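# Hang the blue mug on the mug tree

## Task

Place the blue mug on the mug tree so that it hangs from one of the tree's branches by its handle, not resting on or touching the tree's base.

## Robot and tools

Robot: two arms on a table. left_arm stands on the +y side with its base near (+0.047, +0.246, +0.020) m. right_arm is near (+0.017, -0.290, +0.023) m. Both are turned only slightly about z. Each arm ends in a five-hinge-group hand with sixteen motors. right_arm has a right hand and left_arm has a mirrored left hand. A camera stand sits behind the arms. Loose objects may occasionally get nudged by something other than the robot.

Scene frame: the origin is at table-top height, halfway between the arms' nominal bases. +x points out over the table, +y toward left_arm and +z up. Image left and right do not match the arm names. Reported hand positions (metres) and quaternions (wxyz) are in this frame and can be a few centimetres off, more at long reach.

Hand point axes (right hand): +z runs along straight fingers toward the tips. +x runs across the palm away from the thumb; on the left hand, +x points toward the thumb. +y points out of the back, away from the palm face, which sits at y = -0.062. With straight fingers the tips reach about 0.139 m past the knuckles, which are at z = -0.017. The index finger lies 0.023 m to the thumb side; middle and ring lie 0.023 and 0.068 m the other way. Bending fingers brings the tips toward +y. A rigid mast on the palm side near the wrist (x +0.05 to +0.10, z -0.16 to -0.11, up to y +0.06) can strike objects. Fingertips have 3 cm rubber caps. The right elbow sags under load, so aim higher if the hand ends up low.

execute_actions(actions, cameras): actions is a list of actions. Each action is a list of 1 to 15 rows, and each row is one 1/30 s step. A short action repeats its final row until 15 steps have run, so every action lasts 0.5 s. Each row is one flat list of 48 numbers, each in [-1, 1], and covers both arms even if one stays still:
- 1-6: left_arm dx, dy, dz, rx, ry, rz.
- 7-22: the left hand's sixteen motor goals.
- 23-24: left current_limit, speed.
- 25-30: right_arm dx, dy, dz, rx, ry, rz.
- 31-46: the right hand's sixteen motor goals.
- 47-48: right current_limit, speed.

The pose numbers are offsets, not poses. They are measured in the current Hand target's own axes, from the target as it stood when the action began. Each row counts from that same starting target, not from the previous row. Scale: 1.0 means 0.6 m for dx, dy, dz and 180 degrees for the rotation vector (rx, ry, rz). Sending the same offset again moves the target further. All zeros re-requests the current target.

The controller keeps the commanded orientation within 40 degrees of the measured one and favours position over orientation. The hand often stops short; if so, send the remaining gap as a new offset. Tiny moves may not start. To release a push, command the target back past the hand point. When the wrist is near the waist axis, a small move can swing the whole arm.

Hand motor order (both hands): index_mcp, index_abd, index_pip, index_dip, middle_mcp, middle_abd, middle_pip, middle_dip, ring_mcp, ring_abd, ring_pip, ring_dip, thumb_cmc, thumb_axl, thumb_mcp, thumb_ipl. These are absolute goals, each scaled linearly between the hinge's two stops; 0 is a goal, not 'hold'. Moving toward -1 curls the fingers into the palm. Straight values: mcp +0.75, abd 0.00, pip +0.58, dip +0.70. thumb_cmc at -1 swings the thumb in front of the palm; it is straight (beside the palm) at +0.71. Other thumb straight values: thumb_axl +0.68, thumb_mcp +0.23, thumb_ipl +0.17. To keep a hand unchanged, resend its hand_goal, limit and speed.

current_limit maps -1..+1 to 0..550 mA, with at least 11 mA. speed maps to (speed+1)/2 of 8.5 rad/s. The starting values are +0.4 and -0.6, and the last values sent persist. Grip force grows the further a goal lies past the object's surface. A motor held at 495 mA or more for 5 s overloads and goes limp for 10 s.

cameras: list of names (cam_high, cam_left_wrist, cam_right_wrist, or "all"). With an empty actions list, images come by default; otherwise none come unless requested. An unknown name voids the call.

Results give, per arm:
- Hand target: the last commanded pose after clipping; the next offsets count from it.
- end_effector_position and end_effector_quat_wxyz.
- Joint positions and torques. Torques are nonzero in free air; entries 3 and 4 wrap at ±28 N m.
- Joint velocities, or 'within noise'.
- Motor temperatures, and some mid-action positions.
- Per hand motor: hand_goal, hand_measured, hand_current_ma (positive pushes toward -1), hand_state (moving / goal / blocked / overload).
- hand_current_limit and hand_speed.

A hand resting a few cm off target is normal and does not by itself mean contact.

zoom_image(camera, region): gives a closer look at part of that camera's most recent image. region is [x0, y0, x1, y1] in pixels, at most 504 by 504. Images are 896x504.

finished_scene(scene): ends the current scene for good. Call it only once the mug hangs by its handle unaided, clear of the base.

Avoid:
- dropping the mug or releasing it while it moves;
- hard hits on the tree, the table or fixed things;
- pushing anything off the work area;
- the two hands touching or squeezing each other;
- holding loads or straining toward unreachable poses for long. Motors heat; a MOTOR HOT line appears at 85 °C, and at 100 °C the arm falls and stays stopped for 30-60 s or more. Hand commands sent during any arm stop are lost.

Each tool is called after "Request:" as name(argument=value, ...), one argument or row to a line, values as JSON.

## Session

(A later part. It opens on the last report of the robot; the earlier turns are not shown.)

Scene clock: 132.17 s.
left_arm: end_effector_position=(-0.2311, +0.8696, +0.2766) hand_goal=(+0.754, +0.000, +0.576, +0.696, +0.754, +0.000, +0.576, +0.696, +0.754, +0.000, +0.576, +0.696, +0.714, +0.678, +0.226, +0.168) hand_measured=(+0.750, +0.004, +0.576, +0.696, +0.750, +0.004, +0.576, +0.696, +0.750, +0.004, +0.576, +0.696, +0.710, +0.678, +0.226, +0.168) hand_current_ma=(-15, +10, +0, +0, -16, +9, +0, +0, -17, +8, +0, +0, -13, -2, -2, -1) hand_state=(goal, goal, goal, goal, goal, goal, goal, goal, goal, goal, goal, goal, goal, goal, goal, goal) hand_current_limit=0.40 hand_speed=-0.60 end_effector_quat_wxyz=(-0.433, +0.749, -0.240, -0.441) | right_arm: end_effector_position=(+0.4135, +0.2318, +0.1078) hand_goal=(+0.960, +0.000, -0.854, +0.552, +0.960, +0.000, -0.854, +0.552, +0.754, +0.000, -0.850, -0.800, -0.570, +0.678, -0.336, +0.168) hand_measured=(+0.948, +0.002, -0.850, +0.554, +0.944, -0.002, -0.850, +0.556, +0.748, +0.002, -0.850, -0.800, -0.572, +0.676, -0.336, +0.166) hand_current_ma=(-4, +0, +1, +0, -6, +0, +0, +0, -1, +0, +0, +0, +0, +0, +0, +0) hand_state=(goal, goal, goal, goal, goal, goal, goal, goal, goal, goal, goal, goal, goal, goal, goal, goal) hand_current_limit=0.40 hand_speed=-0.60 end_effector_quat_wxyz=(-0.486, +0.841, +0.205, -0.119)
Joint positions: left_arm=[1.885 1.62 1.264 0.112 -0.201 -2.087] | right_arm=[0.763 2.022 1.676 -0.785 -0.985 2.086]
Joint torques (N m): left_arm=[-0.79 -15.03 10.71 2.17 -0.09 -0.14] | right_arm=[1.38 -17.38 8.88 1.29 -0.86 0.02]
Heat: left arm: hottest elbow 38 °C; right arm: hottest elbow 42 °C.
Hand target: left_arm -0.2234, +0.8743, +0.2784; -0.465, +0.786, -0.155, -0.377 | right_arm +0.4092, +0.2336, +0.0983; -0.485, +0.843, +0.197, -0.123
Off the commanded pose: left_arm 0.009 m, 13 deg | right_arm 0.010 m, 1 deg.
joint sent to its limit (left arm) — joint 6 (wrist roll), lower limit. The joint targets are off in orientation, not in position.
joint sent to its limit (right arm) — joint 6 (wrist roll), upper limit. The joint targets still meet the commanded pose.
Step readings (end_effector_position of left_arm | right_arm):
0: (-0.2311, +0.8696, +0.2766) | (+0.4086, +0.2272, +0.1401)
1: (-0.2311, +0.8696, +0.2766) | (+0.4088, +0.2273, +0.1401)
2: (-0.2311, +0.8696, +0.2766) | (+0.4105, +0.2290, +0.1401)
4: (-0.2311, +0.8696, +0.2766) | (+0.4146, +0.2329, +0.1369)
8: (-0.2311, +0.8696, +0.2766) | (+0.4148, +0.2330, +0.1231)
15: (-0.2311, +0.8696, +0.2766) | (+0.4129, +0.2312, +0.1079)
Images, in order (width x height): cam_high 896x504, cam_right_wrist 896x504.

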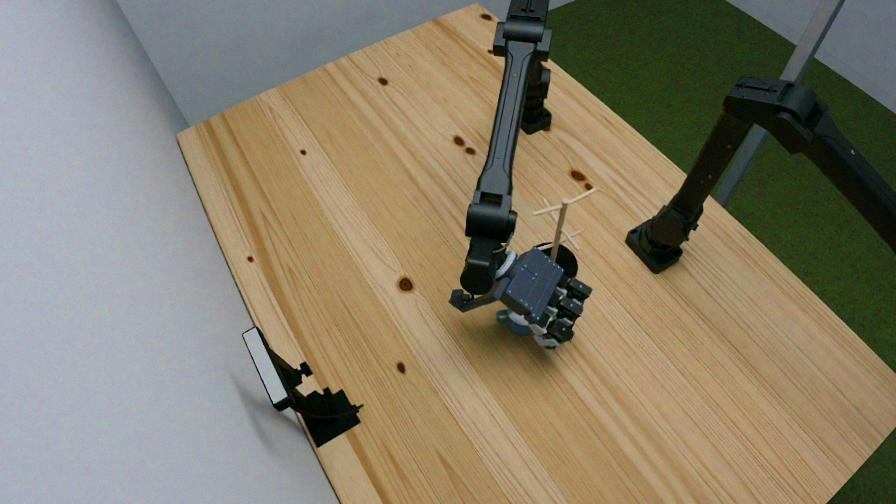

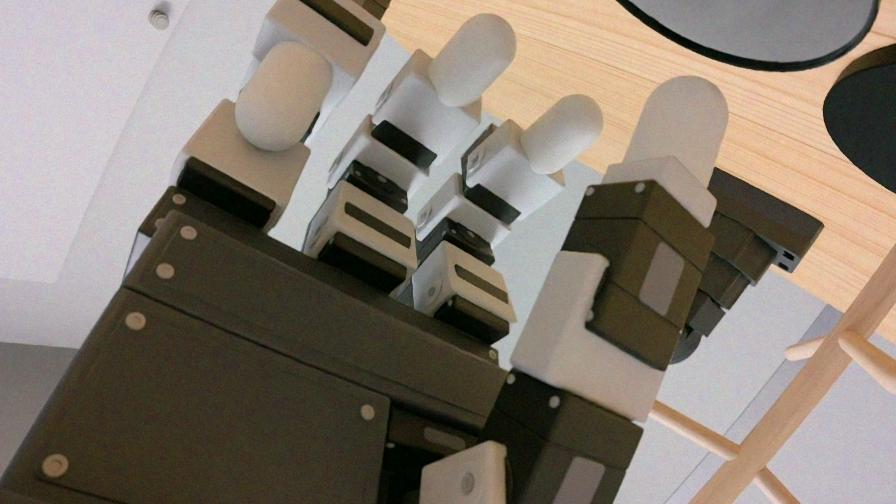

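Request:
execute_actions(
  actions=[
    [[0,0,0,0,0,0,0.754,0,0.576,0.696,0.754,0,0.576,0.696,0.754,0,0.576,0.696,0.714,0.678,0.226,0.168,0.4,-0.6,0.0169,0.043,0.031,0,0,0,0.959,0,-0.854,0.551,0.959,0,-0.854,0.551,0.754,0,-0.85,-0.8,-0.571,0.678,-0.337,0.168,0.4,-0.6]],
  ],
  cameras=["cam_right_wrist"],
)

Scene clock: 133.97 s.
left_arm: end_effector_position=(-0.2311, +0.8696, +0.2766) hand_goal=(+0.754, +0.000, +0.576, +0.696, +0.754, +0.000, +0.576, +0.696, +0.754, +0.000, +0.576, +0.696, +0.714, +0.678, +0.226, +0.168) hand_measured=(+0.750, +0.004, +0.576, +0.696, +0.750, +0.004, +0.576, +0.696, +0.750, +0.004, +0.576, +0.696, +0.710, +0.678, +0.226, +0.168) hand_current_ma=(-15, +10, +0, +0, -16, +9, +0, +0, -17, +8, +0, +0, -13, -2, -2, -1) hand_state=(goal, goal, goal, goal, goal, goal, goal, goal, goal, goal, goal, goal, goal, goal, goal, goal) hand_current_limit=0.40 hand_speed=-0.60 end_effector_quat_wxyz=(-0.433, +0.749, -0.240, -0.441) | right_arm: end_effector_position=(+0.4193, +0.2371, +0.0716) hand_goal=(+0.960, +0.000, -0.854, +0.552, +0.960, +0.000, -0.854, +0.552, +0.754, +0.000, -0.850, -0.800, -0.570, +0.678, -0.336, +0.168) hand_measured=(+0.948, +0.002, -0.850, +0.554, +0.944, -0.002, -0.850, +0.556, +0.748, +0.002, -0.850, -0.800, -0.572, +0.676, -0.336, +0.166) hand_current_ma=(-4, +0, +1, +0, -6, +0, +0, +0, -1, +0, +0, +0, +0, +0, +0, +0) hand_state=(goal, goal, goal, goal, goal, goal, goal, goal, goal, goal, goal, goal, goal, goal, goal, goal) hand_current_limit=0.40 hand_speed=-0.60 end_effector_quat_wxyz=(-0.484, +0.843, +0.203, -0.122)
Joint positions: left_arm=[1.885 1.62 1.264 0.112 -0.201 -2.087] | right_arm=[0.763 2.082 1.676 -0.733 -0.985 2.086]
Joint torques (N m): left_arm=[-0.73 -15.09 10.7 2.15 -0.1 -0.14] | right_arm=[0.85 -18.49 9.47 1.24 -0.87 0.02]
Heat: left arm: hottest elbow 38 °C; right arm: hottest elbow 42 °C.
Hand target: left_arm -0.2234, +0.8743, +0.2784; -0.465, +0.786, -0.155, -0.377 | right_arm +0.4164, +0.2409, +0.0667; -0.485, +0.843, +0.198, -0.122
Off the commanded pose: left_arm 0.009 m, 13 deg | right_arm 0.007 m, 1 deg.
joint sent to its limit (left arm) — joint 6 (wrist roll), lower limit. The joint targets are off in orientation, not in position.
joint sent to its limit (right arm) — joint 6 (wrist roll), upper limit. The joint targets still meet the commanded pose.
Step readings (end_effector_position of left_arm | right_arm):
0: (-0.2311, +0.8696, +0.2766) | (+0.4135, +0.2318, +0.1078)
1: (-0.2311, +0.8696, +0.2766) | (+0.4137, +0.2319, +0.1078)
2: (-0.2311, +0.8696, +0.2766) | (+0.4143, +0.2325, +0.1075)
4: (-0.2311, +0.8696, +0.2766) | (+0.4172, +0.2352, +0.1052)
8: (-0.2311, +0.8696, +0.2766) | (+0.4201, +0.2379, +0.0931)
15: (-0.2311, +0.8696, +0.2766) | (+0.4191, +0.2370, +0.0723)
Images, in order (width x height): cam_right_wrist 896x504.

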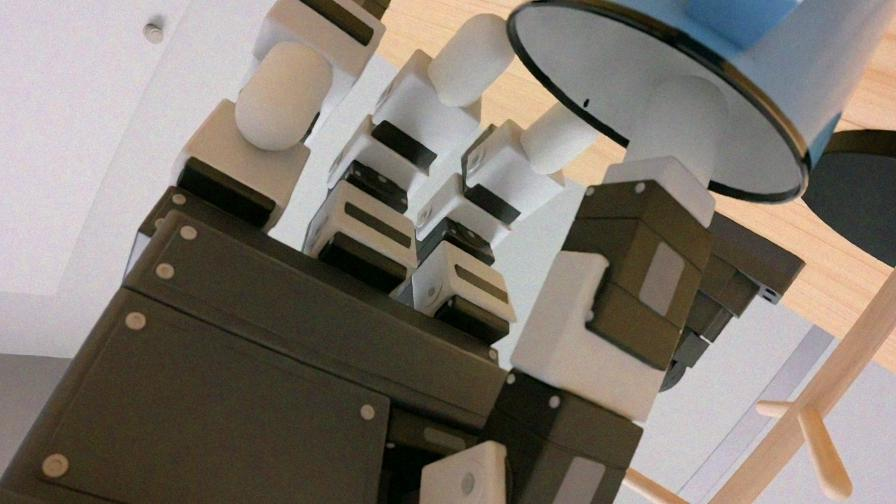

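Request:
execute_actions(
  actions=[
    [[0,0,0,0,0,0,0.754,0,0.576,0.696,0.754,0,0.576,0.696,0.754,0,0.576,0.696,0.714,0.678,0.226,0.168,0.4,-0.6,0,0.0457,0.0264,0,0,0,0.959,0,-0.854,0.551,0.959,0,-0.854,0.551,0.754,0,-0.85,-0.8,-0.571,0.678,-0.337,0.168,0.4,-0.6]],
  ],
  cameras=["cam_right_wrist","cam_high"],
)

Scene clock: 135.93 s.
left_arm: end_effector_position=(-0.2311, +0.8696, +0.2766) hand_goal=(+0.754, +0.000, +0.576, +0.696, +0.754, +0.000, +0.576, +0.696, +0.754, +0.000, +0.576, +0.696, +0.714, +0.678, +0.226, +0.168) hand_measured=(+0.750, +0.004, +0.576, +0.696, +0.750, +0.004, +0.576, +0.696, +0.750, +0.004, +0.576, +0.696, +0.710, +0.678, +0.226, +0.168) hand_current_ma=(-15, +10, +0, +0, -16, +9, +0, +0, -17, +8, +0, +0, -13, -2, -2, -1) hand_state=(goal, goal, goal, goal, goal, goal, goal, goal, goal, goal, goal, goal, goal, goal, goal, goal) hand_current_limit=0.40 hand_speed=-0.60 end_effector_quat_wxyz=(-0.433, +0.749, -0.240, -0.441) | right_arm: end_effector_position=(+0.4216, +0.2393, +0.0456) hand_goal=(+0.960, +0.000, -0.854, +0.552, +0.960, +0.000, -0.854, +0.552, +0.754, +0.000, -0.850, -0.800, -0.570, +0.678, -0.336, +0.168) hand_measured=(+0.948, +0.002, -0.850, +0.554, +0.944, -0.002, -0.850, +0.556, +0.748, +0.002, -0.850, -0.800, -0.572, +0.676, -0.336, +0.166) hand_current_ma=(-4, +0, +1, +0, -6, +0, +0, +0, -1, +0, +0, +0, +0, +0, +0, +0) hand_state=(goal, goal, goal, goal, goal, goal, goal, goal, goal, goal, goal, goal, goal, goal, goal, goal) hand_current_limit=0.40 hand_speed=-0.60 end_effector_quat_wxyz=(-0.486, +0.841, +0.205, -0.118)
Joint positions: left_arm=[1.885 1.62 1.264 0.112 -0.201 -2.087] | right_arm=[0.763 2.114 1.653 -0.668 -0.985 2.086]
Joint torques (N m): left_arm=[-0.62 -15.03 10.71 2.14 -0.09 -0.14] | right_arm=[1.14 -18.37 8.42 1.26 -0.87 0.03]
Heat: left arm: hottest elbow 38 °C; right arm: hottest elbow 42 °C.
Hand target: left_arm -0.2234, +0.8743, +0.2784; -0.465, +0.786, -0.155, -0.377 | right_arm +0.4159, +0.2406, +0.0349; -0.485, +0.843, +0.197, -0.123
Off the commanded pose: left_arm 0.009 m, 13 deg | right_arm 0.012 m, 1 deg.
joint sent to its limit (left arm) — joint 6 (wrist roll), lower limit. The joint targets are off in orientation, not in position.
joint sent to its limit (right arm) — joint 6 (wrist roll), upper limit. The joint targets still meet the commanded pose.
Step readings (end_effector_position of left_arm | right_arm):
0: (-0.2311, +0.8696, +0.2766) | (+0.4193, +0.2371, +0.0716)
1: (-0.2311, +0.8696, +0.2766) | (+0.4194, +0.2372, +0.0716)
2: (-0.2311, +0.8696, +0.2766) | (+0.4201, +0.2379, +0.0713)
4: (-0.2311, +0.8696, +0.2766) | (+0.4224, +0.2400, +0.0700)
8: (-0.2311, +0.8696, +0.2766) | (+0.4238, +0.2413, +0.0627)
15: (-0.2311, +0.8696, +0.2766) | (+0.4215, +0.2392, +0.0470)
Images, in order (width x height): cam_high 896x504, cam_right_wrist 896x504.

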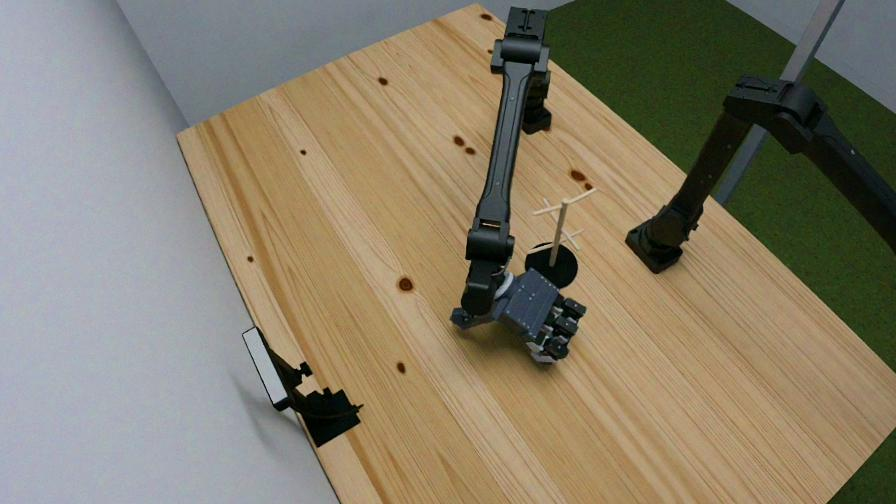

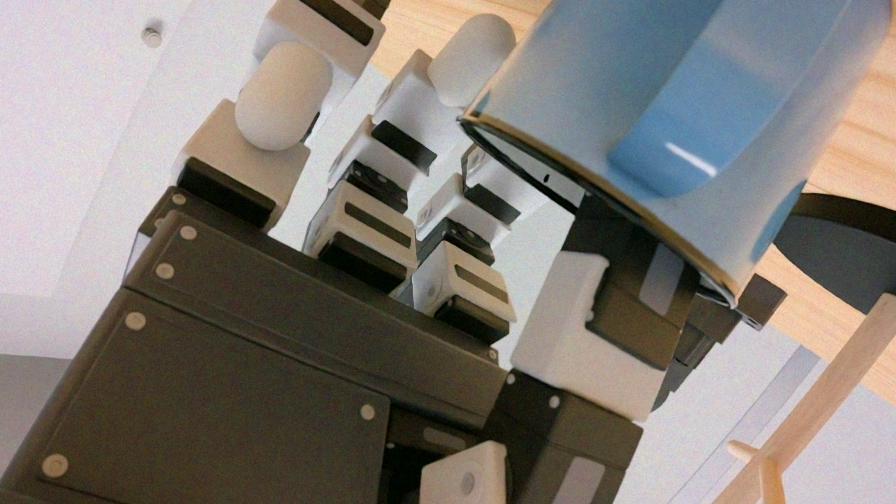

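Request:
execute_actions(
  actions=[
    [[0,0,0,0,0,0,0.754,0,0.576,0.696,0.754,0,0.576,0.696,0.754,0,0.576,0.696,0.714,0.678,0.226,0.168,0.4,-0.6,0,0,0,0,0,0,0.52,0,-0.854,0.551,0.52,0,-0.854,0.551,0.754,0,-0.85,-0.8,-0.571,0.678,-0.337,0.168,0.4,-0.85]],
    [[0,0,0,0,0,0,0.754,0,0.576,0.696,0.754,0,0.576,0.696,0.754,0,0.576,0.696,0.714,0.678,0.226,0.168,0.4,-0.6,0,0,0,0,0,0,0.52,0,-0.854,0.551,0.52,0,-0.854,0.551,0.754,0,-0.85,-0.8,-0.571,0.678,-0.5,0.168,0.4,-0.85]],
  ],
  cameras=["cam_right_wrist"],
)

Scene clock: 137.33 s.
left_arm: end_effector_position=(-0.2311, +0.8696, +0.2766) hand_goal=(+0.754, +0.000, +0.576, +0.696, +0.754, +0.000, +0.576, +0.696, +0.754, +0.000, +0.576, +0.696, +0.714, +0.678, +0.226, +0.168) hand_measured=(+0.750, +0.004, +0.576, +0.696, +0.750, +0.004, +0.576, +0.696, +0.750, +0.004, +0.576, +0.696, +0.710, +0.678, +0.226, +0.168) hand_current_ma=(-15, +10, +0, +0, -16, +9, +0, +0, -17, +8, +0, +0, -13, -2, -2, -1) hand_state=(goal, goal, goal, goal, goal, goal, goal, goal, goal, goal, goal, goal, goal, goal, goal, goal) hand_current_limit=0.40 hand_speed=-0.60 end_effector_quat_wxyz=(-0.433, +0.749, -0.240, -0.441) | right_arm: end_effector_position=(+0.4219, +0.2395, +0.0456) hand_goal=(+0.520, +0.000, -0.854, +0.552, +0.520, +0.000, -0.854, +0.552, +0.754, +0.000, -0.850, -0.800, -0.570, +0.678, -0.500, +0.168) hand_measured=(+0.590, +0.002, -0.828, +0.560, +0.532, -0.002, -0.846, +0.556, +0.748, +0.002, -0.850, -0.800, -0.572, +0.678, -0.412, +0.190) hand_current_ma=(+102, +0, +15, +2, +5, +0, +2, +0, -1, +0, +0, +0, +0, +0, +224, +21) hand_state=(blocked, goal, blocked, goal, goal, goal, goal, goal, goal, goal, goal, goal, goal, goal, blocked, blocked) hand_current_limit=0.40 hand_speed=-0.85 end_effector_quat_wxyz=(-0.486, +0.841, +0.205, -0.117)
Joint positions: left_arm=[1.885 1.62 1.264 0.112 -0.201 -2.087] | right_arm=[0.763 2.114 1.653 -0.667 -0.985 2.086]
Joint torques (N m): left_arm=[-0.73 -15.09 10.67 2.15 -0.09 -0.14] | right_arm=[0.79 -18.14 8.58 1.18 -0.86 0.02]
Heat: left arm: hottest elbow 38 °C; right arm: hottest elbow 42 °C.
Hand target: left_arm -0.2234, +0.8743, +0.2784; -0.465, +0.786, -0.155, -0.377 | right_arm +0.4159, +0.2406, +0.0349; -0.485, +0.843, +0.197, -0.123
Off the commanded pose: left_arm 0.009 m, 13 deg | right_arm 0.012 m, 1 deg.
joint sent to its limit (left arm) — joint 6 (wrist roll), lower limit. The joint targets are off in orientation, not in position.
joint sent to its limit (right arm) — joint 6 (wrist roll), upper limit. The joint targets still meet the commanded pose.
Step readings (end_effector_position of left_arm | right_arm):
0: (-0.2311, +0.8696, +0.2766) | (+0.4216, +0.2393, +0.0456)
1: (-0.2311, +0.8696, +0.2766) | (+0.4216, +0.2393, +0.0456)
2: (-0.2311, +0.8696, +0.2766) | (+0.4216, +0.2393, +0.0456)
4: (-0.2311, +0.8696, +0.2766) | (+0.4216, +0.2393, +0.0456)
8: (-0.2311, +0.8696, +0.2766) | (+0.4216, +0.2393, +0.0456)
15: (-0.2311, +0.8696, +0.2766) | (+0.4216, +0.2393, +0.0456)
16: (-0.2311, +0.8696, +0.2766) | (+0.4216, +0.2393, +0.0456)
17: (-0.2311, +0.8696, +0.2766) | (+0.4216, +0.2393, +0.0456)
19: (-0.2311, +0.8696, +0.2766) | (+0.4216, +0.2393, +0.0456)
23: (-0.2311, +0.8696, +0.2766) | (+0.4216, +0.2393, +0.0456)
30: (-0.2311, +0.8696, +0.2766) | (+0.4219, +0.2395, +0.0456)
Images, in order (width x height): cam_right_wrist 896x504.

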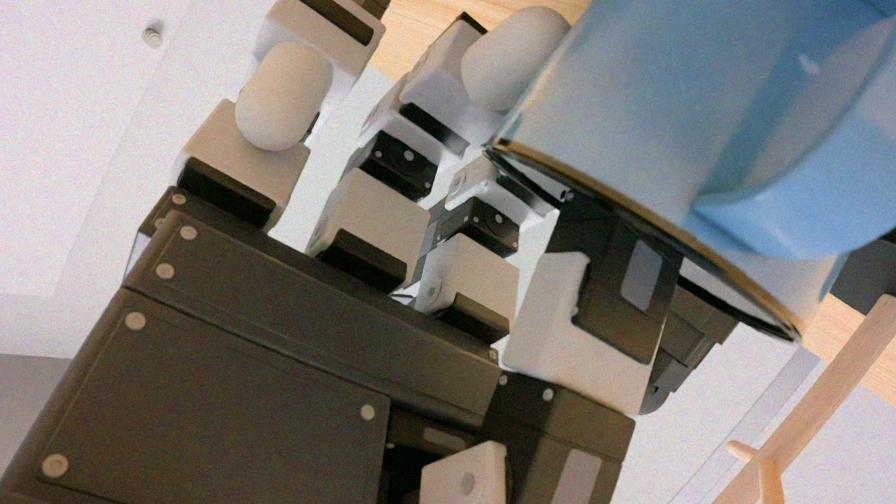

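Request:
execute_actions(
  actions=[
    [[0,0,0,0,0,0,0.754,0,0.576,0.696,0.754,0,0.576,0.696,0.754,0,0.576,0.696,0.714,0.678,0.226,0.168,0.4,-0.6,0,0,0,0,0,0,0.48,0,-0.854,0.551,0.42,0,-0.854,0.551,0.754,0,-0.85,-0.8,-0.571,0.678,-0.7,0.168,0.4,-0.85]],
  ],
  cameras=["cam_right_wrist"],
)

Scene clock: 138.17 s.
left_arm: end_effector_position=(-0.2311, +0.8696, +0.2766) hand_goal=(+0.754, +0.000, +0.576, +0.696, +0.754, +0.000, +0.576, +0.696, +0.754, +0.000, +0.576, +0.696, +0.714, +0.678, +0.226, +0.168) hand_measured=(+0.750, +0.004, +0.576, +0.696, +0.750, +0.004, +0.576, +0.696, +0.750, +0.004, +0.576, +0.696, +0.710, +0.678, +0.226, +0.168) hand_current_ma=(-15, +10, +0, +0, -16, +9, +0, +0, -17, +8, +0, +0, -13, -2, -2, -1) hand_state=(goal, goal, goal, goal, goal, goal, goal, goal, goal, goal, goal, goal, goal, goal, goal, goal) hand_current_limit=0.40 hand_speed=-0.60 end_effector_quat_wxyz=(-0.433, +0.749, -0.240, -0.441) | right_arm: end_effector_position=(+0.4219, +0.2395, +0.0456) hand_goal=(+0.480, +0.000, -0.854, +0.552, +0.420, +0.000, -0.854, +0.552, +0.754, +0.000, -0.850, -0.800, -0.570, +0.678, -0.700, +0.168) hand_measured=(+0.576, +0.002, -0.820, +0.562, +0.456, -0.002, -0.840, +0.560, +0.748, +0.002, -0.850, -0.800, -0.572, +0.678, -0.414, +0.202) hand_current_ma=(+182, +0, +26, +3, +32, +0, +5, +2, -1, +0, +0, +0, +0, +0, +385, +41) hand_state=(blocked, goal, blocked, goal, blocked, goal, goal, goal, goal, goal, goal, goal, goal, goal, blocked, blocked) hand_current_limit=0.40 hand_speed=-0.85 end_effector_quat_wxyz=(-0.486, +0.841, +0.205, -0.117)
Joint positions: left_arm=[1.885 1.62 1.264 0.112 -0.201 -2.087] | right_arm=[0.763 2.114 1.653 -0.667 -0.985 2.086]
Joint torques (N m): left_arm=[-0.67 -15.03 10.7 2.14 -0.08 -0.15] | right_arm=[0.97 -18.32 8.59 1.21 -0.85 0.01]
Heat: left arm: hottest elbow 38 °C; right arm: hottest elbow 41 °C.
Hand target: left_arm -0.2234, +0.8743, +0.2784; -0.465, +0.786, -0.155, -0.377 | right_arm +0.4159, +0.2406, +0.0349; -0.485, +0.843, +0.197, -0.123
Off the commanded pose: left_arm 0.009 m, 13 deg | right_arm 0.012 m, 1 deg.
joint sent to its limit (left arm) — joint 6 (wrist roll), lower limit. The joint targets are off in orientation, not in position.
joint sent to its limit (right arm) — joint 6 (wrist roll), upper limit. The joint targets still meet the commanded pose.
Step readings (end_effector_position of left_arm | right_arm):
0: (-0.2311, +0.8696, +0.2766) | (+0.4219, +0.2395, +0.0456)
1: (-0.2311, +0.8696, +0.2766) | (+0.4219, +0.2395, +0.0456)
2: (-0.2311, +0.8696, +0.2766) | (+0.4219, +0.2395, +0.0456)
4: (-0.2311, +0.8696, +0.2766) | (+0.4219, +0.2395, +0.0456)
8: (-0.2311, +0.8696, +0.2766) | (+0.4219, +0.2395, +0.0456)
15: (-0.2311, +0.8696, +0.2766) | (+0.4219, +0.2395, +0.0456)
Images, in order (width x height): cam_right_wrist 896x504.

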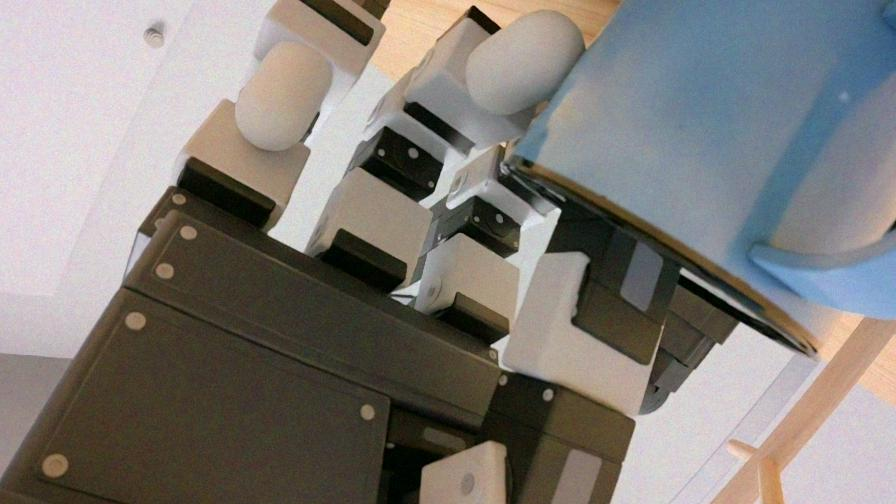

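Request:
execute_actions(
  actions=[
    [[0,0,0,0,0,0,0.754,0,0.576,0.696,0.754,0,0.576,0.696,0.754,0,0.576,0.696,0.714,0.678,0.226,0.168,0.4,-0.6,0,-0.116,-0.067,0,0,0,0.48,0,-0.854,0.551,0.42,0,-0.854,0.551,0.754,0,-0.85,-0.8,-0.571,0.678,-0.7,0.168,0.4,-0.85]],
  ],
  cameras=["cam_right_wrist","cam_high"],
)

Scene clock: 139.13 s.
left_arm: end_effector_position=(-0.2311, +0.8696, +0.2766) hand_goal=(+0.754, +0.000, +0.576, +0.696, +0.754, +0.000, +0.576, +0.696, +0.754, +0.000, +0.576, +0.696, +0.714, +0.678, +0.226, +0.168) hand_measured=(+0.750, +0.004, +0.576, +0.696, +0.750, +0.004, +0.576, +0.696, +0.750, +0.004, +0.576, +0.696, +0.710, +0.678, +0.226, +0.168) hand_current_ma=(-15, +10, +0, +0, -16, +9, +0, +0, -17, +8, +0, +0, -13, -2, -2, -1) hand_state=(goal, goal, goal, goal, goal, goal, goal, goal, goal, goal, goal, goal, goal, goal, goal, goal) hand_current_limit=0.40 hand_speed=-0.60 end_effector_quat_wxyz=(-0.433, +0.749, -0.240, -0.441) | right_arm: end_effector_position=(+0.4051, +0.2236, +0.0869) hand_goal=(+0.480, +0.000, -0.854, +0.552, +0.420, +0.000, -0.854, +0.552, +0.754, +0.000, -0.850, -0.800, -0.570, +0.678, -0.700, +0.168) hand_measured=(+0.574, +0.002, -0.812, +0.566, +0.440, -0.002, -0.840, +0.560, +0.748, +0.002, -0.850, -0.800, -0.572, +0.678, -0.414, +0.206) hand_current_ma=(+176, +0, +36, +5, +10, +0, +5, +2, -1, +0, +0, +0, +0, +0, +385, +51) hand_state=(blocked, goal, blocked, goal, goal, goal, goal, goal, goal, goal, goal, goal, goal, goal, blocked, blocked) hand_current_limit=0.40 hand_speed=-0.85 end_effector_quat_wxyz=(-0.472, +0.849, +0.191, -0.142)
Joint positions: left_arm=[1.885 1.62 1.264 0.112 -0.201 -2.087] | right_arm=[0.763 2.046 1.664 -0.811 -0.984 2.086]
Joint torques (N m): left_arm=[-0.67 -15.09 10.69 2.15 -0.08 -0.14] | right_arm=[0.97 -19.08 14.45 0.1 -0.92 0.02]
Heat: left arm: hottest elbow 38 °C; right arm: hottest elbow 41 °C.
Hand target: left_arm -0.2234, +0.8743, +0.2784; -0.465, +0.786, -0.155, -0.377 | right_arm +0.4171, +0.2412, +0.1153; -0.485, +0.843, +0.198, -0.122
Off the commanded pose: left_arm 0.009 m, 13 deg | right_arm 0.035 m, 3 deg.
joint sent to its limit (left arm) — joint 6 (wrist roll), lower limit. The joint targets are off in orientation, not in position.
joint sent to its limit (right arm) — joint 6 (wrist roll), upper limit. The joint targets still meet the commanded pose.
Step readings (end_effector_position of left_arm | right_arm):
0: (-0.2311, +0.8696, +0.2766) | (+0.4219, +0.2395, +0.0456)
1: (-0.2311, +0.8696, +0.2766) | (+0.4219, +0.2395, +0.0456)
2: (-0.2311, +0.8696, +0.2766) | (+0.4208, +0.2385, +0.0458)
4: (-0.2311, +0.8696, +0.2766) | (+0.4152, +0.2332, +0.0491)
8: (-0.2311, +0.8696, +0.2766) | (+0.4057, +0.2242, +0.0624)
15: (-0.2311, +0.8696, +0.2766) | (+0.4048, +0.2233, +0.0850)
Images, in order (width x height): cam_high 896x504, cam_right_wrist 896x504.

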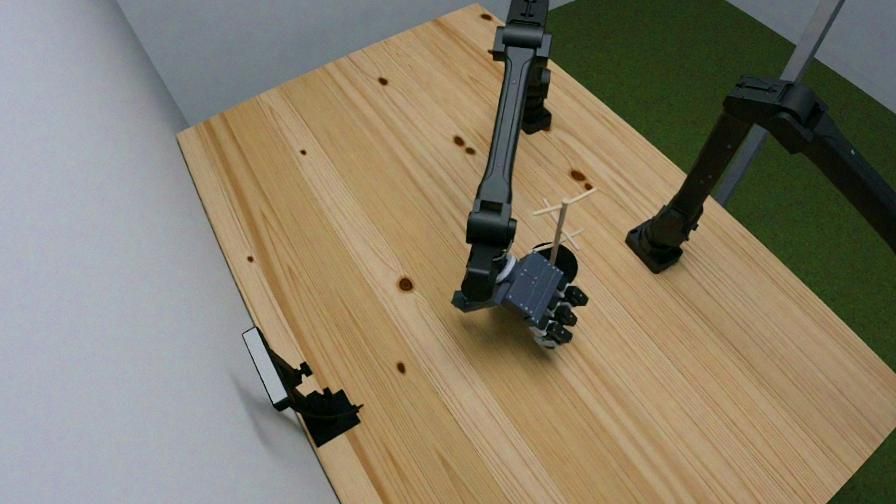

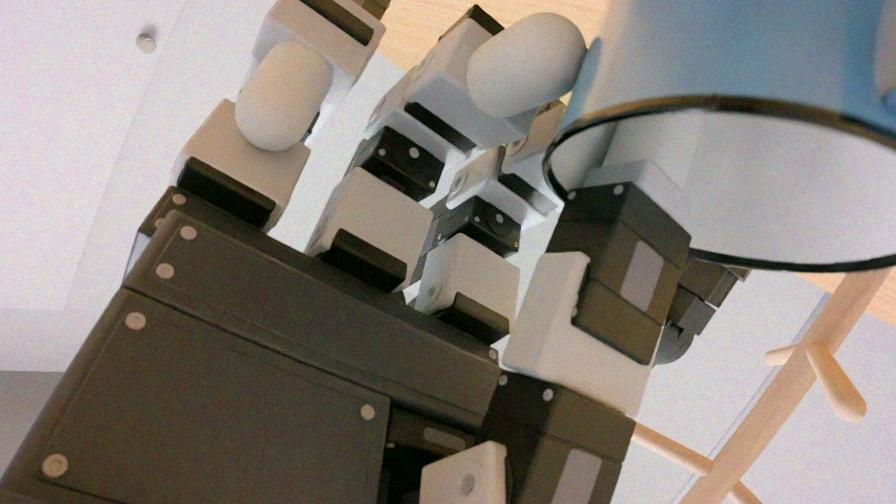

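Request:
execute_actions(
  actions=[
    [[0,0,0,0,0,0,0.754,0,0.576,0.696,0.754,0,0.576,0.696,0.754,0,0.576,0.696,0.714,0.678,0.226,0.168,0.4,-0.6,0,-0.05,-0.03,0,0,0,0.48,0,-0.854,0.551,0.42,0,-0.854,0.551,0.754,0,-0.85,-0.8,-0.571,0.678,-0.7,0.168,0.4,-0.85]],
  ],
  cameras=["cam_right_wrist","cam_high"],
)

Request:
zoom_image(
  camera="cam_high",
  region=[440, 200, 640, 360],
)

Scene clock: 140.17 s.
left_arm: end_effector_position=(-0.2311, +0.8696, +0.2766) hand_goal=(+0.754, +0.000, +0.576, +0.696, +0.754, +0.000, +0.576, +0.696, +0.754, +0.000, +0.576, +0.696, +0.714, +0.678, +0.226, +0.168) hand_measured=(+0.750, +0.004, +0.576, +0.696, +0.750, +0.004, +0.576, +0.696, +0.750, +0.004, +0.576, +0.696, +0.710, +0.678, +0.226, +0.168) hand_current_ma=(-15, +10, +0, +0, -16, +9, +0, +0, -17, +8, +0, +0, -13, -2, -2, -1) hand_state=(goal, goal, goal, goal, goal, goal, goal, goal, goal, goal, goal, goal, goal, goal, goal, goal) hand_current_limit=0.40 hand_speed=-0.60 end_effector_quat_wxyz=(-0.433, +0.749, -0.240, -0.441) | right_arm: end_effector_position=(+0.4055, +0.2240, +0.1179) hand_goal=(+0.480, +0.000, -0.854, +0.552, +0.420, +0.000, -0.854, +0.552, +0.754, +0.000, -0.850, -0.800, -0.570, +0.678, -0.700, +0.168) hand_measured=(+0.574, +0.002, -0.812, +0.566, +0.440, -0.002, -0.840, +0.560, +0.748, +0.002, -0.850, -0.800, -0.572, +0.678, -0.414, +0.206) hand_current_ma=(+176, +0, +36, +5, +10, +0, +5, +2, -1, +0, +0, +0, +0, +0, +385, +51) hand_state=(blocked, goal, blocked, goal, goal, goal, goal, goal, goal, goal, goal, goal, goal, goal, blocked, blocked) hand_current_limit=0.40 hand_speed=-0.85 end_effector_quat_wxyz=(-0.470, +0.850, +0.189, -0.145)
Joint positions: left_arm=[1.885 1.62 1.264 0.112 -0.201 -2.087] | right_arm=[0.763 2.023 1.713 -0.89 -0.984 2.086]
Joint torques (N m): left_arm=[-0.73 -15.03 10.69 2.14 -0.08 -0.15] | right_arm=[0.79 -19.31 14.95 0.08 -0.98 0.03]
Heat: left arm: hottest elbow 38 °C; right arm: hottest elbow 42 °C.
Hand target: left_arm -0.2234, +0.8743, +0.2784; -0.465, +0.786, -0.155, -0.377 | right_arm +0.4177, +0.2409, +0.1502; -0.484, +0.843, +0.197, -0.123
Off the commanded pose: left_arm 0.009 m, 13 deg | right_arm 0.039 m, 3 deg.
joint sent to its limit (left arm) — joint 6 (wrist roll), lower limit. The joint targets are off in orientation, not in position.
joint sent to its limit (right arm) — joint 6 (wrist roll), upper limit. The joint targets still meet the commanded pose.
Step readings (end_effector_position of left_arm | right_arm):
0: (-0.2311, +0.8696, +0.2766) | (+0.4051, +0.2236, +0.0869)
1: (-0.2311, +0.8696, +0.2766) | (+0.4050, +0.2234, +0.0869)
2: (-0.2311, +0.8696, +0.2766) | (+0.4044, +0.2229, +0.0874)
4: (-0.2311, +0.8696, +0.2766) | (+0.4024, +0.2211, +0.0898)
8: (-0.2311, +0.8696, +0.2766) | (+0.4015, +0.2202, +0.0982)
15: (-0.2311, +0.8696, +0.2766) | (+0.4051, +0.2236, +0.1157)
Images, in order (width x height): cam_high 896x504, cam_right_wrist 896x504.

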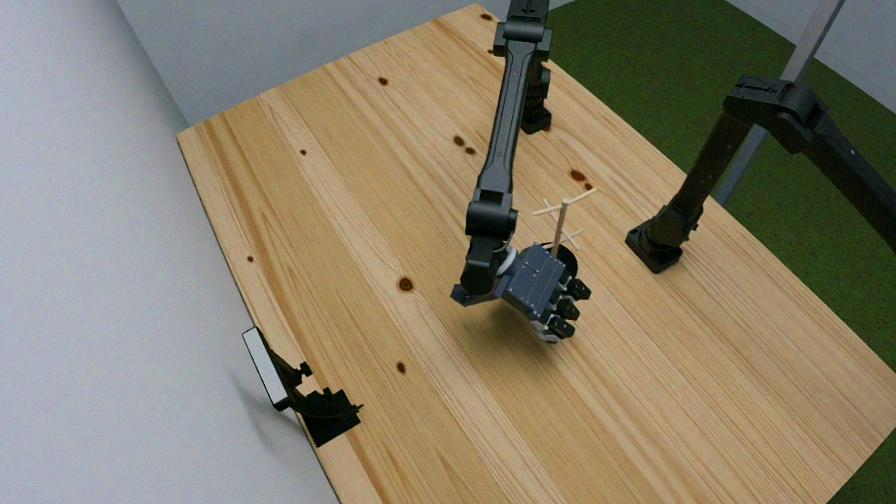

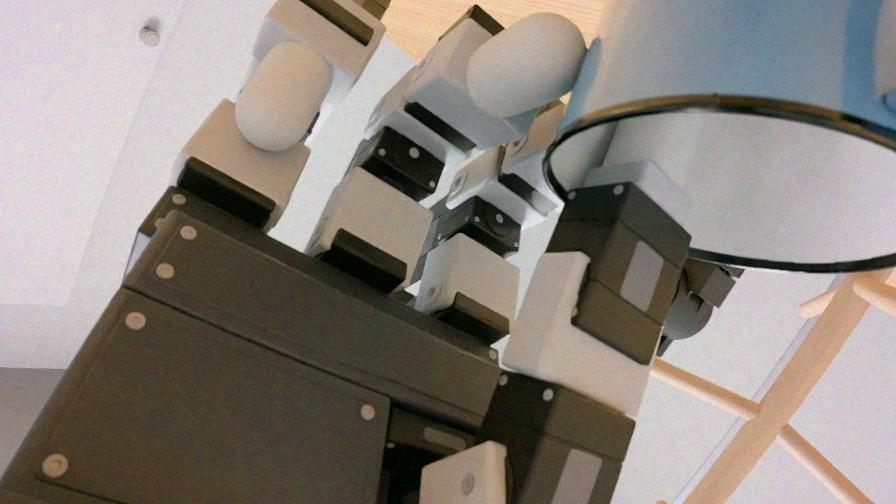

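Scaled by 2.520.

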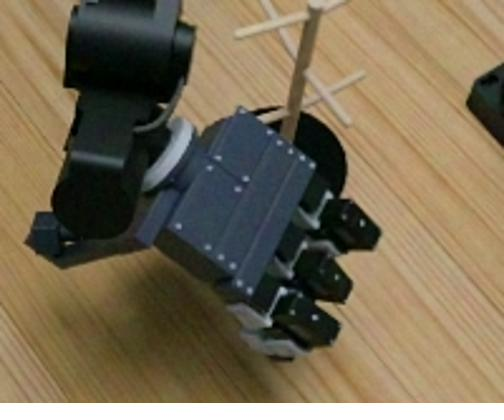

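Request:
execute_actions(
  actions=[
    [[0,0,0,0,0,0,0.754,0,0.576,0.696,0.754,0,0.576,0.696,0.754,0,0.576,0.696,0.714,0.678,0.226,0.168,0.4,-0.6,0.1315,-0.0647,0.1121,0,-0.0144,-0.0083,0.48,0,-0.854,0.551,0.42,0,-0.854,0.551,0.754,0,-0.85,-0.8,-0.571,0.678,-0.7,0.168,0.4,-0.85]],
  ],
  cameras=["cam_right_wrist","cam_high"],
)

Scene clock: 141.83 s.
left_arm: end_effector_position=(-0.2311, +0.8696, +0.2766) hand_goal=(+0.754, +0.000, +0.576, +0.696, +0.754, +0.000, +0.576, +0.696, +0.754, +0.000, +0.576, +0.696, +0.714, +0.678, +0.226, +0.168) hand_measured=(+0.750, +0.004, +0.576, +0.696, +0.750, +0.004, +0.576, +0.696, +0.750, +0.004, +0.576, +0.696, +0.710, +0.678, +0.226, +0.168) hand_current_ma=(-15, +10, +0, +0, -16, +9, +0, +0, -17, +8, +0, +0, -13, -2, -2, -1) hand_state=(goal, goal, goal, goal, goal, goal, goal, goal, goal, goal, goal, goal, goal, goal, goal, goal) hand_current_limit=0.40 hand_speed=-0.60 end_effector_quat_wxyz=(-0.433, +0.749, -0.240, -0.441) | right_arm: end_effector_position=(+0.4386, +0.3341, +0.1201) hand_goal=(+0.480, +0.000, -0.854, +0.552, +0.420, +0.000, -0.854, +0.552, +0.754, +0.000, -0.850, -0.800, -0.570, +0.678, -0.700, +0.168) hand_measured=(+0.574, +0.002, -0.812, +0.566, +0.428, -0.002, -0.844, +0.558, +0.748, +0.002, -0.850, -0.800, -0.574, +0.676, -0.414, +0.208) hand_current_ma=(+176, +0, +36, +5, +2, +0, +3, +1, -1, +0, +0, +0, +0, +0, +385, +57) hand_state=(blocked, goal, blocked, goal, goal, goal, goal, goal, goal, goal, goal, goal, goal, goal, blocked, blocked) hand_current_limit=0.40 hand_speed=-0.85 end_effector_quat_wxyz=(-0.469, +0.840, +0.227, -0.152)
Joint positions: left_arm=[1.885 1.62 1.264 0.112 -0.201 -2.087] | right_arm=[0.842 2.344 2.273 -1.1 -0.98 2.09]
Joint torques (N m): left_arm=[-0.67 -15.15 10.69 2.18 -0.09 -0.15] | right_arm=[-0.15 -22.18 15.75 0.17 -0.96 -0.02]
Heat: left arm: hottest elbow 39 °C; right arm: hottest elbow 43 °C.
Hand target: left_arm -0.2234, +0.8743, +0.2784; -0.465, +0.786, -0.155, -0.377 | right_arm +0.4531, +0.3458, +0.1489; -0.481, +0.838, +0.219, -0.135
Off the commanded pose: left_arm 0.009 m, 13 deg | right_arm 0.034 m, 3 deg.
joint sent to its limit (left arm) — joint 6 (wrist roll), lower limit. The joint targets are off in orientation, not in position.
joint sent to its limit (right arm) — joint 6 (wrist roll), upper limit. The joint targets are off in position, not in orientation.
Step readings (end_effector_position of left_arm | right_arm):
0: (-0.2311, +0.8696, +0.2766) | (+0.4055, +0.2240, +0.1179)
1: (-0.2311, +0.8696, +0.2766) | (+0.4060, +0.2244, +0.1186)
2: (-0.2311, +0.8696, +0.2766) | (+0.4064, +0.2278, +0.1202)
4: (-0.2311, +0.8696, +0.2766) | (+0.4171, +0.2441, +0.1254)
8: (-0.2311, +0.8696, +0.2766) | (+0.4426, +0.2952, +0.1379)
15: (-0.2311, +0.8696, +0.2766) | (+0.4376, +0.3313, +0.1323)
Images, in order (width x height): cam_high 896x504, cam_right_wrist 896x504.

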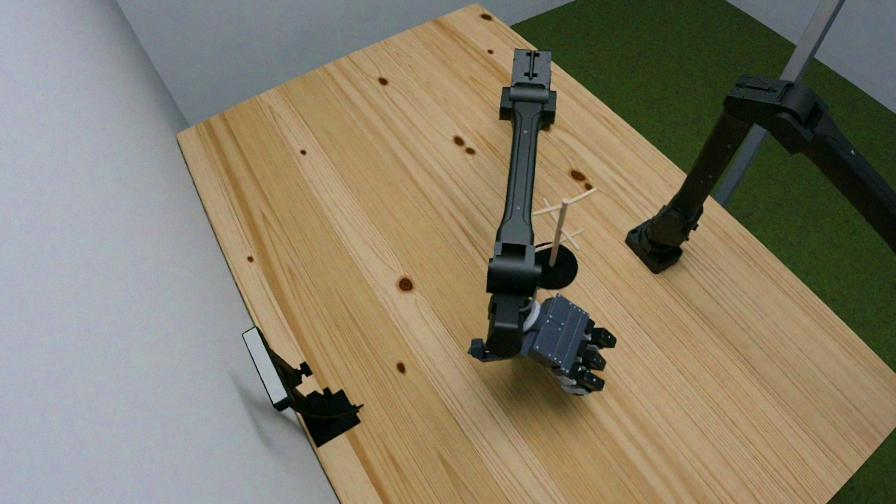

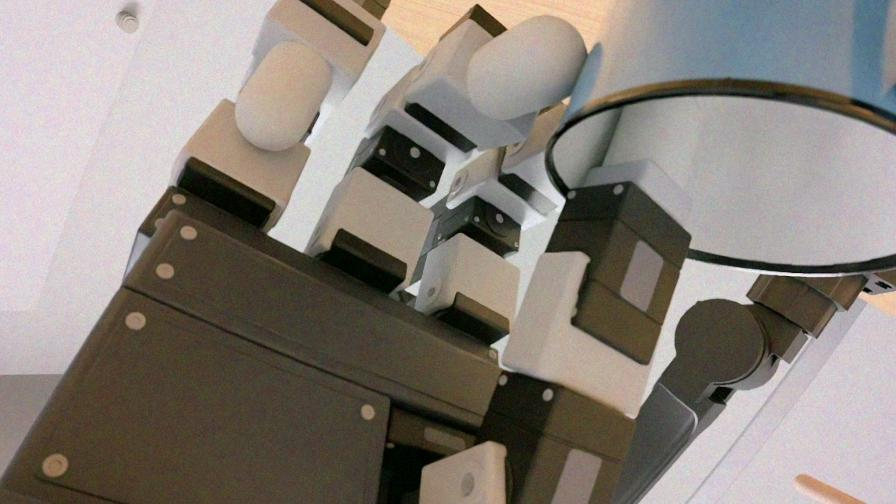

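Request:
execute_actions(
  actions=[
    [[0,0,0,0,0,0,0.754,0,0.576,0.696,0.754,0,0.576,0.696,0.754,0,0.576,0.696,0.714,0.678,0.226,0.168,0.4,-0.6,-0.005,0.132,0.072,0,0,0,0.48,0,-0.854,0.551,0.42,0,-0.854,0.551,0.754,0,-0.85,-0.8,-0.571,0.678,-0.7,0.168,0.4,-0.85]],
  ],
  cameras=["cam_right_wrist","cam_high"],
)

Scene clock: 142.87 s.
left_arm: end_effector_position=(-0.2311, +0.8696, +0.2766) hand_goal=(+0.754, +0.000, +0.576, +0.696, +0.754, +0.000, +0.576, +0.696, +0.754, +0.000, +0.576, +0.696, +0.714, +0.678, +0.226, +0.168) hand_measured=(+0.750, +0.004, +0.576, +0.696, +0.750, +0.004, +0.576, +0.696, +0.750, +0.004, +0.576, +0.696, +0.710, +0.678, +0.226, +0.168) hand_current_ma=(-15, +10, +0, +0, -16, +9, +0, +0, -17, +8, +0, +0, -13, -2, -2, -1) hand_state=(goal, goal, goal, goal, goal, goal, goal, goal, goal, goal, goal, goal, goal, goal, goal, goal) hand_current_limit=0.40 hand_speed=-0.60 end_effector_quat_wxyz=(-0.433, +0.749, -0.240, -0.441) | right_arm: end_effector_position=(+0.4452, +0.3418, +0.0589) hand_goal=(+0.480, +0.000, -0.854, +0.552, +0.420, +0.000, -0.854, +0.552, +0.754, +0.000, -0.850, -0.800, -0.570, +0.678, -0.700, +0.168) hand_measured=(+0.568, +0.002, -0.812, +0.566, +0.428, -0.002, -0.852, +0.552, +0.748, +0.002, -0.850, -0.800, -0.574, +0.674, -0.414, +0.208) hand_current_ma=(+159, +0, +36, +5, +2, +0, +0, +0, -1, +0, +0, +0, +0, +0, +385, +57) hand_state=(blocked, goal, blocked, goal, goal, goal, goal, goal, goal, goal, goal, goal, goal, goal, blocked, blocked) hand_current_limit=0.40 hand_speed=-0.85 end_effector_quat_wxyz=(-0.475, +0.837, +0.232, -0.144)
Joint positions: left_arm=[1.885 1.62 1.264 0.112 -0.201 -2.087] | right_arm=[0.842 2.396 2.204 -0.957 -0.981 2.09]
Joint torques (N m): left_arm=[-0.56 -15.09 10.67 2.15 -0.09 -0.14] | right_arm=[-0.26 -23.24 9.94 1.17 -0.91 -0.02]
Heat: left arm: hottest elbow 39 °C; right arm: hottest elbow 43 °C.
Hand target: left_arm -0.2234, +0.8743, +0.2784; -0.465, +0.786, -0.155, -0.377 | right_arm +0.4504, +0.3417, +0.0589; -0.482, +0.838, +0.219, -0.135
Off the commanded pose: left_arm 0.009 m, 13 deg | right_arm 0.005 m, 2 deg.
joint sent to its limit (left arm) — joint 6 (wrist roll), lower limit. The joint targets are off in orientation, not in position.
joint sent to its limit (right arm) — joint 6 (wrist roll), upper limit. The joint targets still meet the commanded pose.
Step readings (end_effector_position of left_arm | right_arm):
0: (-0.2311, +0.8696, +0.2766) | (+0.4386, +0.3341, +0.1201)
1: (-0.2311, +0.8696, +0.2766) | (+0.4386, +0.3342, +0.1202)
2: (-0.2311, +0.8696, +0.2766) | (+0.4396, +0.3353, +0.1203)
4: (-0.2311, +0.8696, +0.2766) | (+0.4445, +0.3407, +0.1168)
8: (-0.2311, +0.8696, +0.2766) | (+0.4476, +0.3441, +0.0997)
15: (-0.2311, +0.8696, +0.2766) | (+0.4454, +0.3420, +0.0619)
Images, in order (width x height): cam_high 896x504, cam_right_wrist 896x504.

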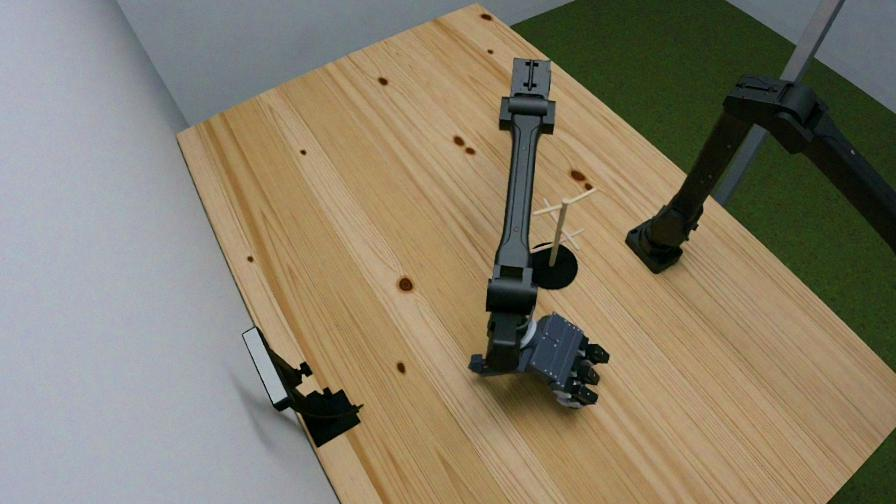

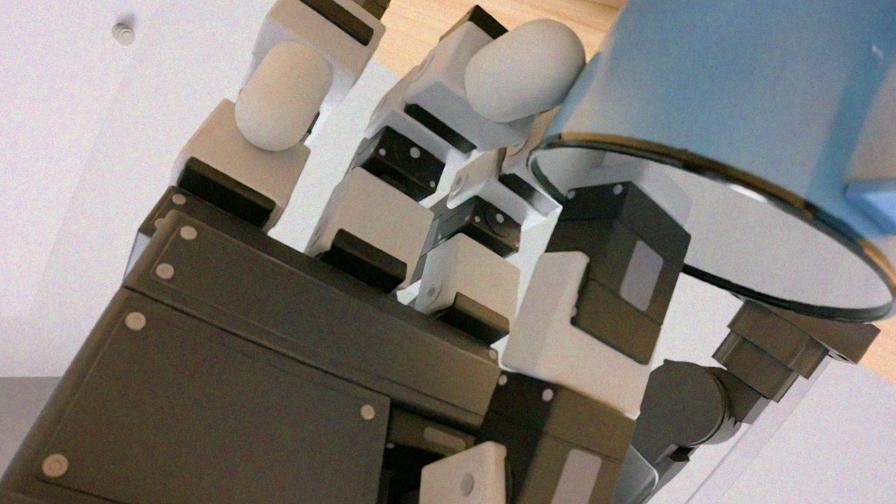

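Request:
execute_actions(
  actions=[
    [[0,0,0,0,0,0,0.754,0,0.576,0.696,0.754,0,0.576,0.696,0.754,0,0.576,0.696,0.714,0.678,0.226,0.168,0.4,-0.6,0,0.028,0.0155,0,0,0,0.48,0,-0.854,0.551,0.42,0,-0.854,0.551,0.754,0,-0.85,-0.8,-0.571,0.678,-0.7,0.168,0.4,-0.85]],
  ],
  cameras=["cam_right_wrist"],
)

Scene clock: 143.63 s.
left_arm: end_effector_position=(-0.2311, +0.8696, +0.2766) hand_goal=(+0.754, +0.000, +0.576, +0.696, +0.754, +0.000, +0.576, +0.696, +0.754, +0.000, +0.576, +0.696, +0.714, +0.678, +0.226, +0.168) hand_measured=(+0.750, +0.004, +0.576, +0.696, +0.750, +0.004, +0.576, +0.696, +0.750, +0.004, +0.576, +0.696, +0.710, +0.678, +0.226, +0.168) hand_current_ma=(-15, +10, +0, +0, -16, +9, +0, +0, -17, +8, +0, +0, -13, -2, -2, -1) hand_state=(goal, goal, goal, goal, goal, goal, goal, goal, goal, goal, goal, goal, goal, goal, goal, goal) hand_current_limit=0.40 hand_speed=-0.60 end_effector_quat_wxyz=(-0.433, +0.749, -0.240, -0.441) | right_arm: end_effector_position=(+0.4486, +0.3455, +0.0550) hand_goal=(+0.480, +0.000, -0.854, +0.552, +0.420, +0.000, -0.854, +0.552, +0.754, +0.000, -0.850, -0.800, -0.570, +0.678, -0.700, +0.168) hand_measured=(+0.568, +0.002, -0.812, +0.566, +0.428, -0.002, -0.852, +0.552, +0.748, +0.002, -0.850, -0.800, -0.574, +0.674, -0.414, +0.208) hand_current_ma=(+158, +0, +36, +5, +2, +0, +0, +0, -1, +0, +0, +0, +0, +0, +385, +58) hand_state=(blocked, goal, blocked, goal, goal, goal, goal, goal, goal, goal, goal, goal, goal, goal, blocked, blocked) hand_current_limit=0.40 hand_speed=-0.85 end_effector_quat_wxyz=(-0.481, +0.833, +0.237, -0.135)
Joint positions: left_arm=[1.885 1.62 1.264 0.112 -0.201 -2.087] | right_arm=[0.842 2.396 2.191 -0.918 -0.982 2.09]
Joint torques (N m): left_arm=[-0.62 -15.09 10.71 2.15 -0.09 -0.14] | right_arm=[-0.09 -21.36 8.96 1.29 -0.86 -0.02]
Heat: left arm: hottest elbow 39 °C; right arm: hottest elbow 43 °C.
Hand target: left_arm -0.2234, +0.8743, +0.2784; -0.465, +0.786, -0.155, -0.377 | right_arm +0.4504, +0.3413, +0.0397; -0.482, +0.838, +0.219, -0.135
Off the commanded pose: left_arm 0.009 m, 13 deg | right_arm 0.016 m, 2 deg.
joint sent to its limit (left arm) — joint 6 (wrist roll), lower limit. The joint targets are off in orientation, not in position.
joint sent to its limit (right arm) — joint 6 (wrist roll), upper limit. The joint targets still meet the commanded pose.
Step readings (end_effector_position of left_arm | right_arm):
0: (-0.2311, +0.8696, +0.2766) | (+0.4454, +0.3419, +0.0589)
1: (-0.2311, +0.8696, +0.2766) | (+0.4454, +0.3420, +0.0589)
2: (-0.2311, +0.8696, +0.2766) | (+0.4459, +0.3425, +0.0590)
4: (-0.2311, +0.8696, +0.2766) | (+0.4472, +0.3439, +0.0583)
8: (-0.2311, +0.8696, +0.2766) | (+0.4481, +0.3451, +0.0559)
15: (-0.2311, +0.8696, +0.2766) | (+0.4485, +0.3455, +0.0550)
Images, in order (width x height): cam_right_wrist 896x504.

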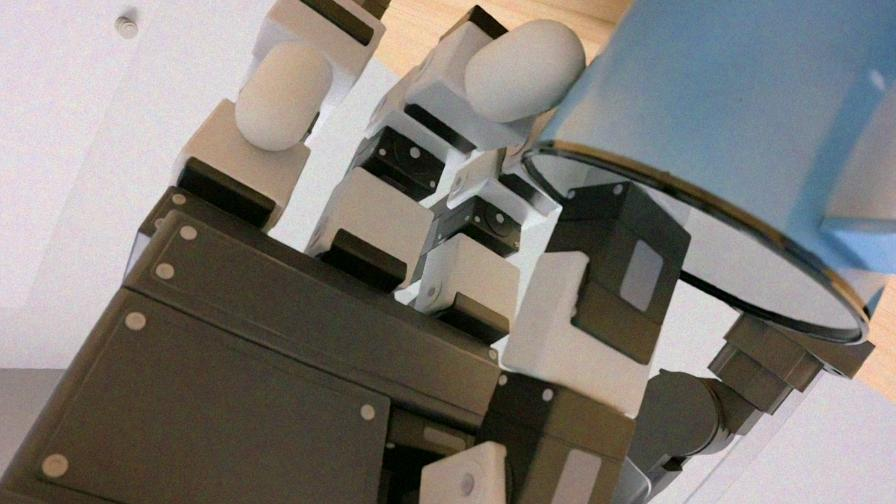

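Request:
execute_actions(
  actions=[
    [[0,0,0,0,0,0,0.754,0,0.576,0.696,0.754,0,0.576,0.696,0.754,0,0.576,0.696,0.714,0.678,0.226,0.168,0.4,-0.6,0,0.0158,0.009,0,0,0,0.48,0,-0.854,0.551,0.42,0,-0.854,0.551,0.754,0,-0.85,-0.8,-0.571,0.678,-0.7,0.168,0.4,-0.85]],
  ],
  cameras=["cam_right_wrist"],
)

Scene clock: 144.43 s.
left_arm: end_effector_position=(-0.2311, +0.8696, +0.2766) hand_goal=(+0.754, +0.000, +0.576, +0.696, +0.754, +0.000, +0.576, +0.696, +0.754, +0.000, +0.576, +0.696, +0.714, +0.678, +0.226, +0.168) hand_measured=(+0.750, +0.004, +0.576, +0.696, +0.750, +0.004, +0.576, +0.696, +0.750, +0.004, +0.576, +0.696, +0.710, +0.678, +0.226, +0.168) hand_current_ma=(-15, +10, +0, +0, -16, +9, +0, +0, -17, +8, +0, +0, -13, -2, -2, -1) hand_state=(goal, goal, goal, goal, goal, goal, goal, goal, goal, goal, goal, goal, goal, goal, goal, goal) hand_current_limit=0.40 hand_speed=-0.60 end_effector_quat_wxyz=(-0.433, +0.749, -0.240, -0.441) | right_arm: end_effector_position=(+0.4495, +0.3466, +0.0508) hand_goal=(+0.480, +0.000, -0.854, +0.552, +0.420, +0.000, -0.854, +0.552, +0.754, +0.000, -0.850, -0.800, -0.570, +0.678, -0.700, +0.168) hand_measured=(+0.568, +0.002, -0.812, +0.566, +0.428, -0.002, -0.854, +0.550, +0.748, +0.002, -0.850, -0.800, -0.574, +0.674, -0.414, +0.210) hand_current_ma=(+158, +0, +36, +5, +2, +0, +0, +0, -1, +0, +0, +0, +0, +0, +385, +61) hand_state=(blocked, goal, blocked, goal, goal, goal, goal, goal, goal, goal, goal, goal, goal, goal, blocked, blocked) hand_current_limit=0.40 hand_speed=-0.85 end_effector_quat_wxyz=(-0.483, +0.832, +0.239, -0.131)
Joint positions: left_arm=[1.885 1.62 1.264 0.112 -0.201 -2.087] | right_arm=[0.842 2.396 2.178 -0.894 -0.982 2.091]
Joint torques (N m): left_arm=[-0.67 -15.03 10.69 2.17 -0.09 -0.14] | right_arm=[-0.15 -20.95 8.8 1.28 -0.84 -0.04]
Heat: left arm: hottest elbow 39 °C; right arm: hottest elbow 43 °C.
Hand target: left_arm -0.2234, +0.8743, +0.2784; -0.465, +0.786, -0.155, -0.377 | right_arm +0.4503, +0.3412, +0.0288; -0.482, +0.838, +0.219, -0.135
Off the commanded pose: left_arm 0.009 m, 13 deg | right_arm 0.023 m, 2 deg.
joint sent to its limit (left arm) — joint 6 (wrist roll), lower limit. The joint targets are off in orientation, not in position.
joint sent to its limit (right arm) — joint 6 (wrist roll), upper limit. The joint targets still meet the commanded pose.
Step readings (end_effector_position of left_arm | right_arm):
0: (-0.2311, +0.8696, +0.2766) | (+0.4486, +0.3455, +0.0550)
1: (-0.2311, +0.8696, +0.2766) | (+0.4486, +0.3456, +0.0550)
2: (-0.2311, +0.8696, +0.2766) | (+0.4487, +0.3457, +0.0546)
4: (-0.2311, +0.8696, +0.2766) | (+0.4489, +0.3459, +0.0532)
8: (-0.2311, +0.8696, +0.2766) | (+0.4493, +0.3463, +0.0511)
15: (-0.2311, +0.8696, +0.2766) | (+0.4494, +0.3465, +0.0508)
Images, in order (width x height): cam_right_wrist 896x504.

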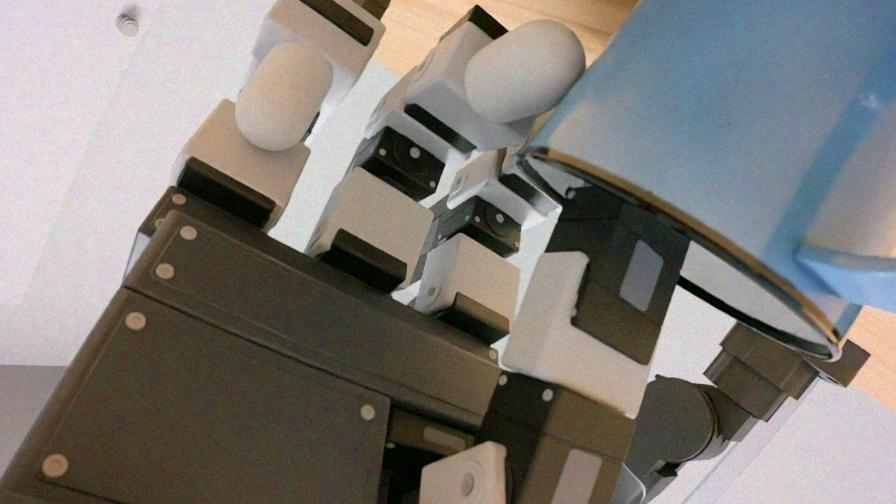

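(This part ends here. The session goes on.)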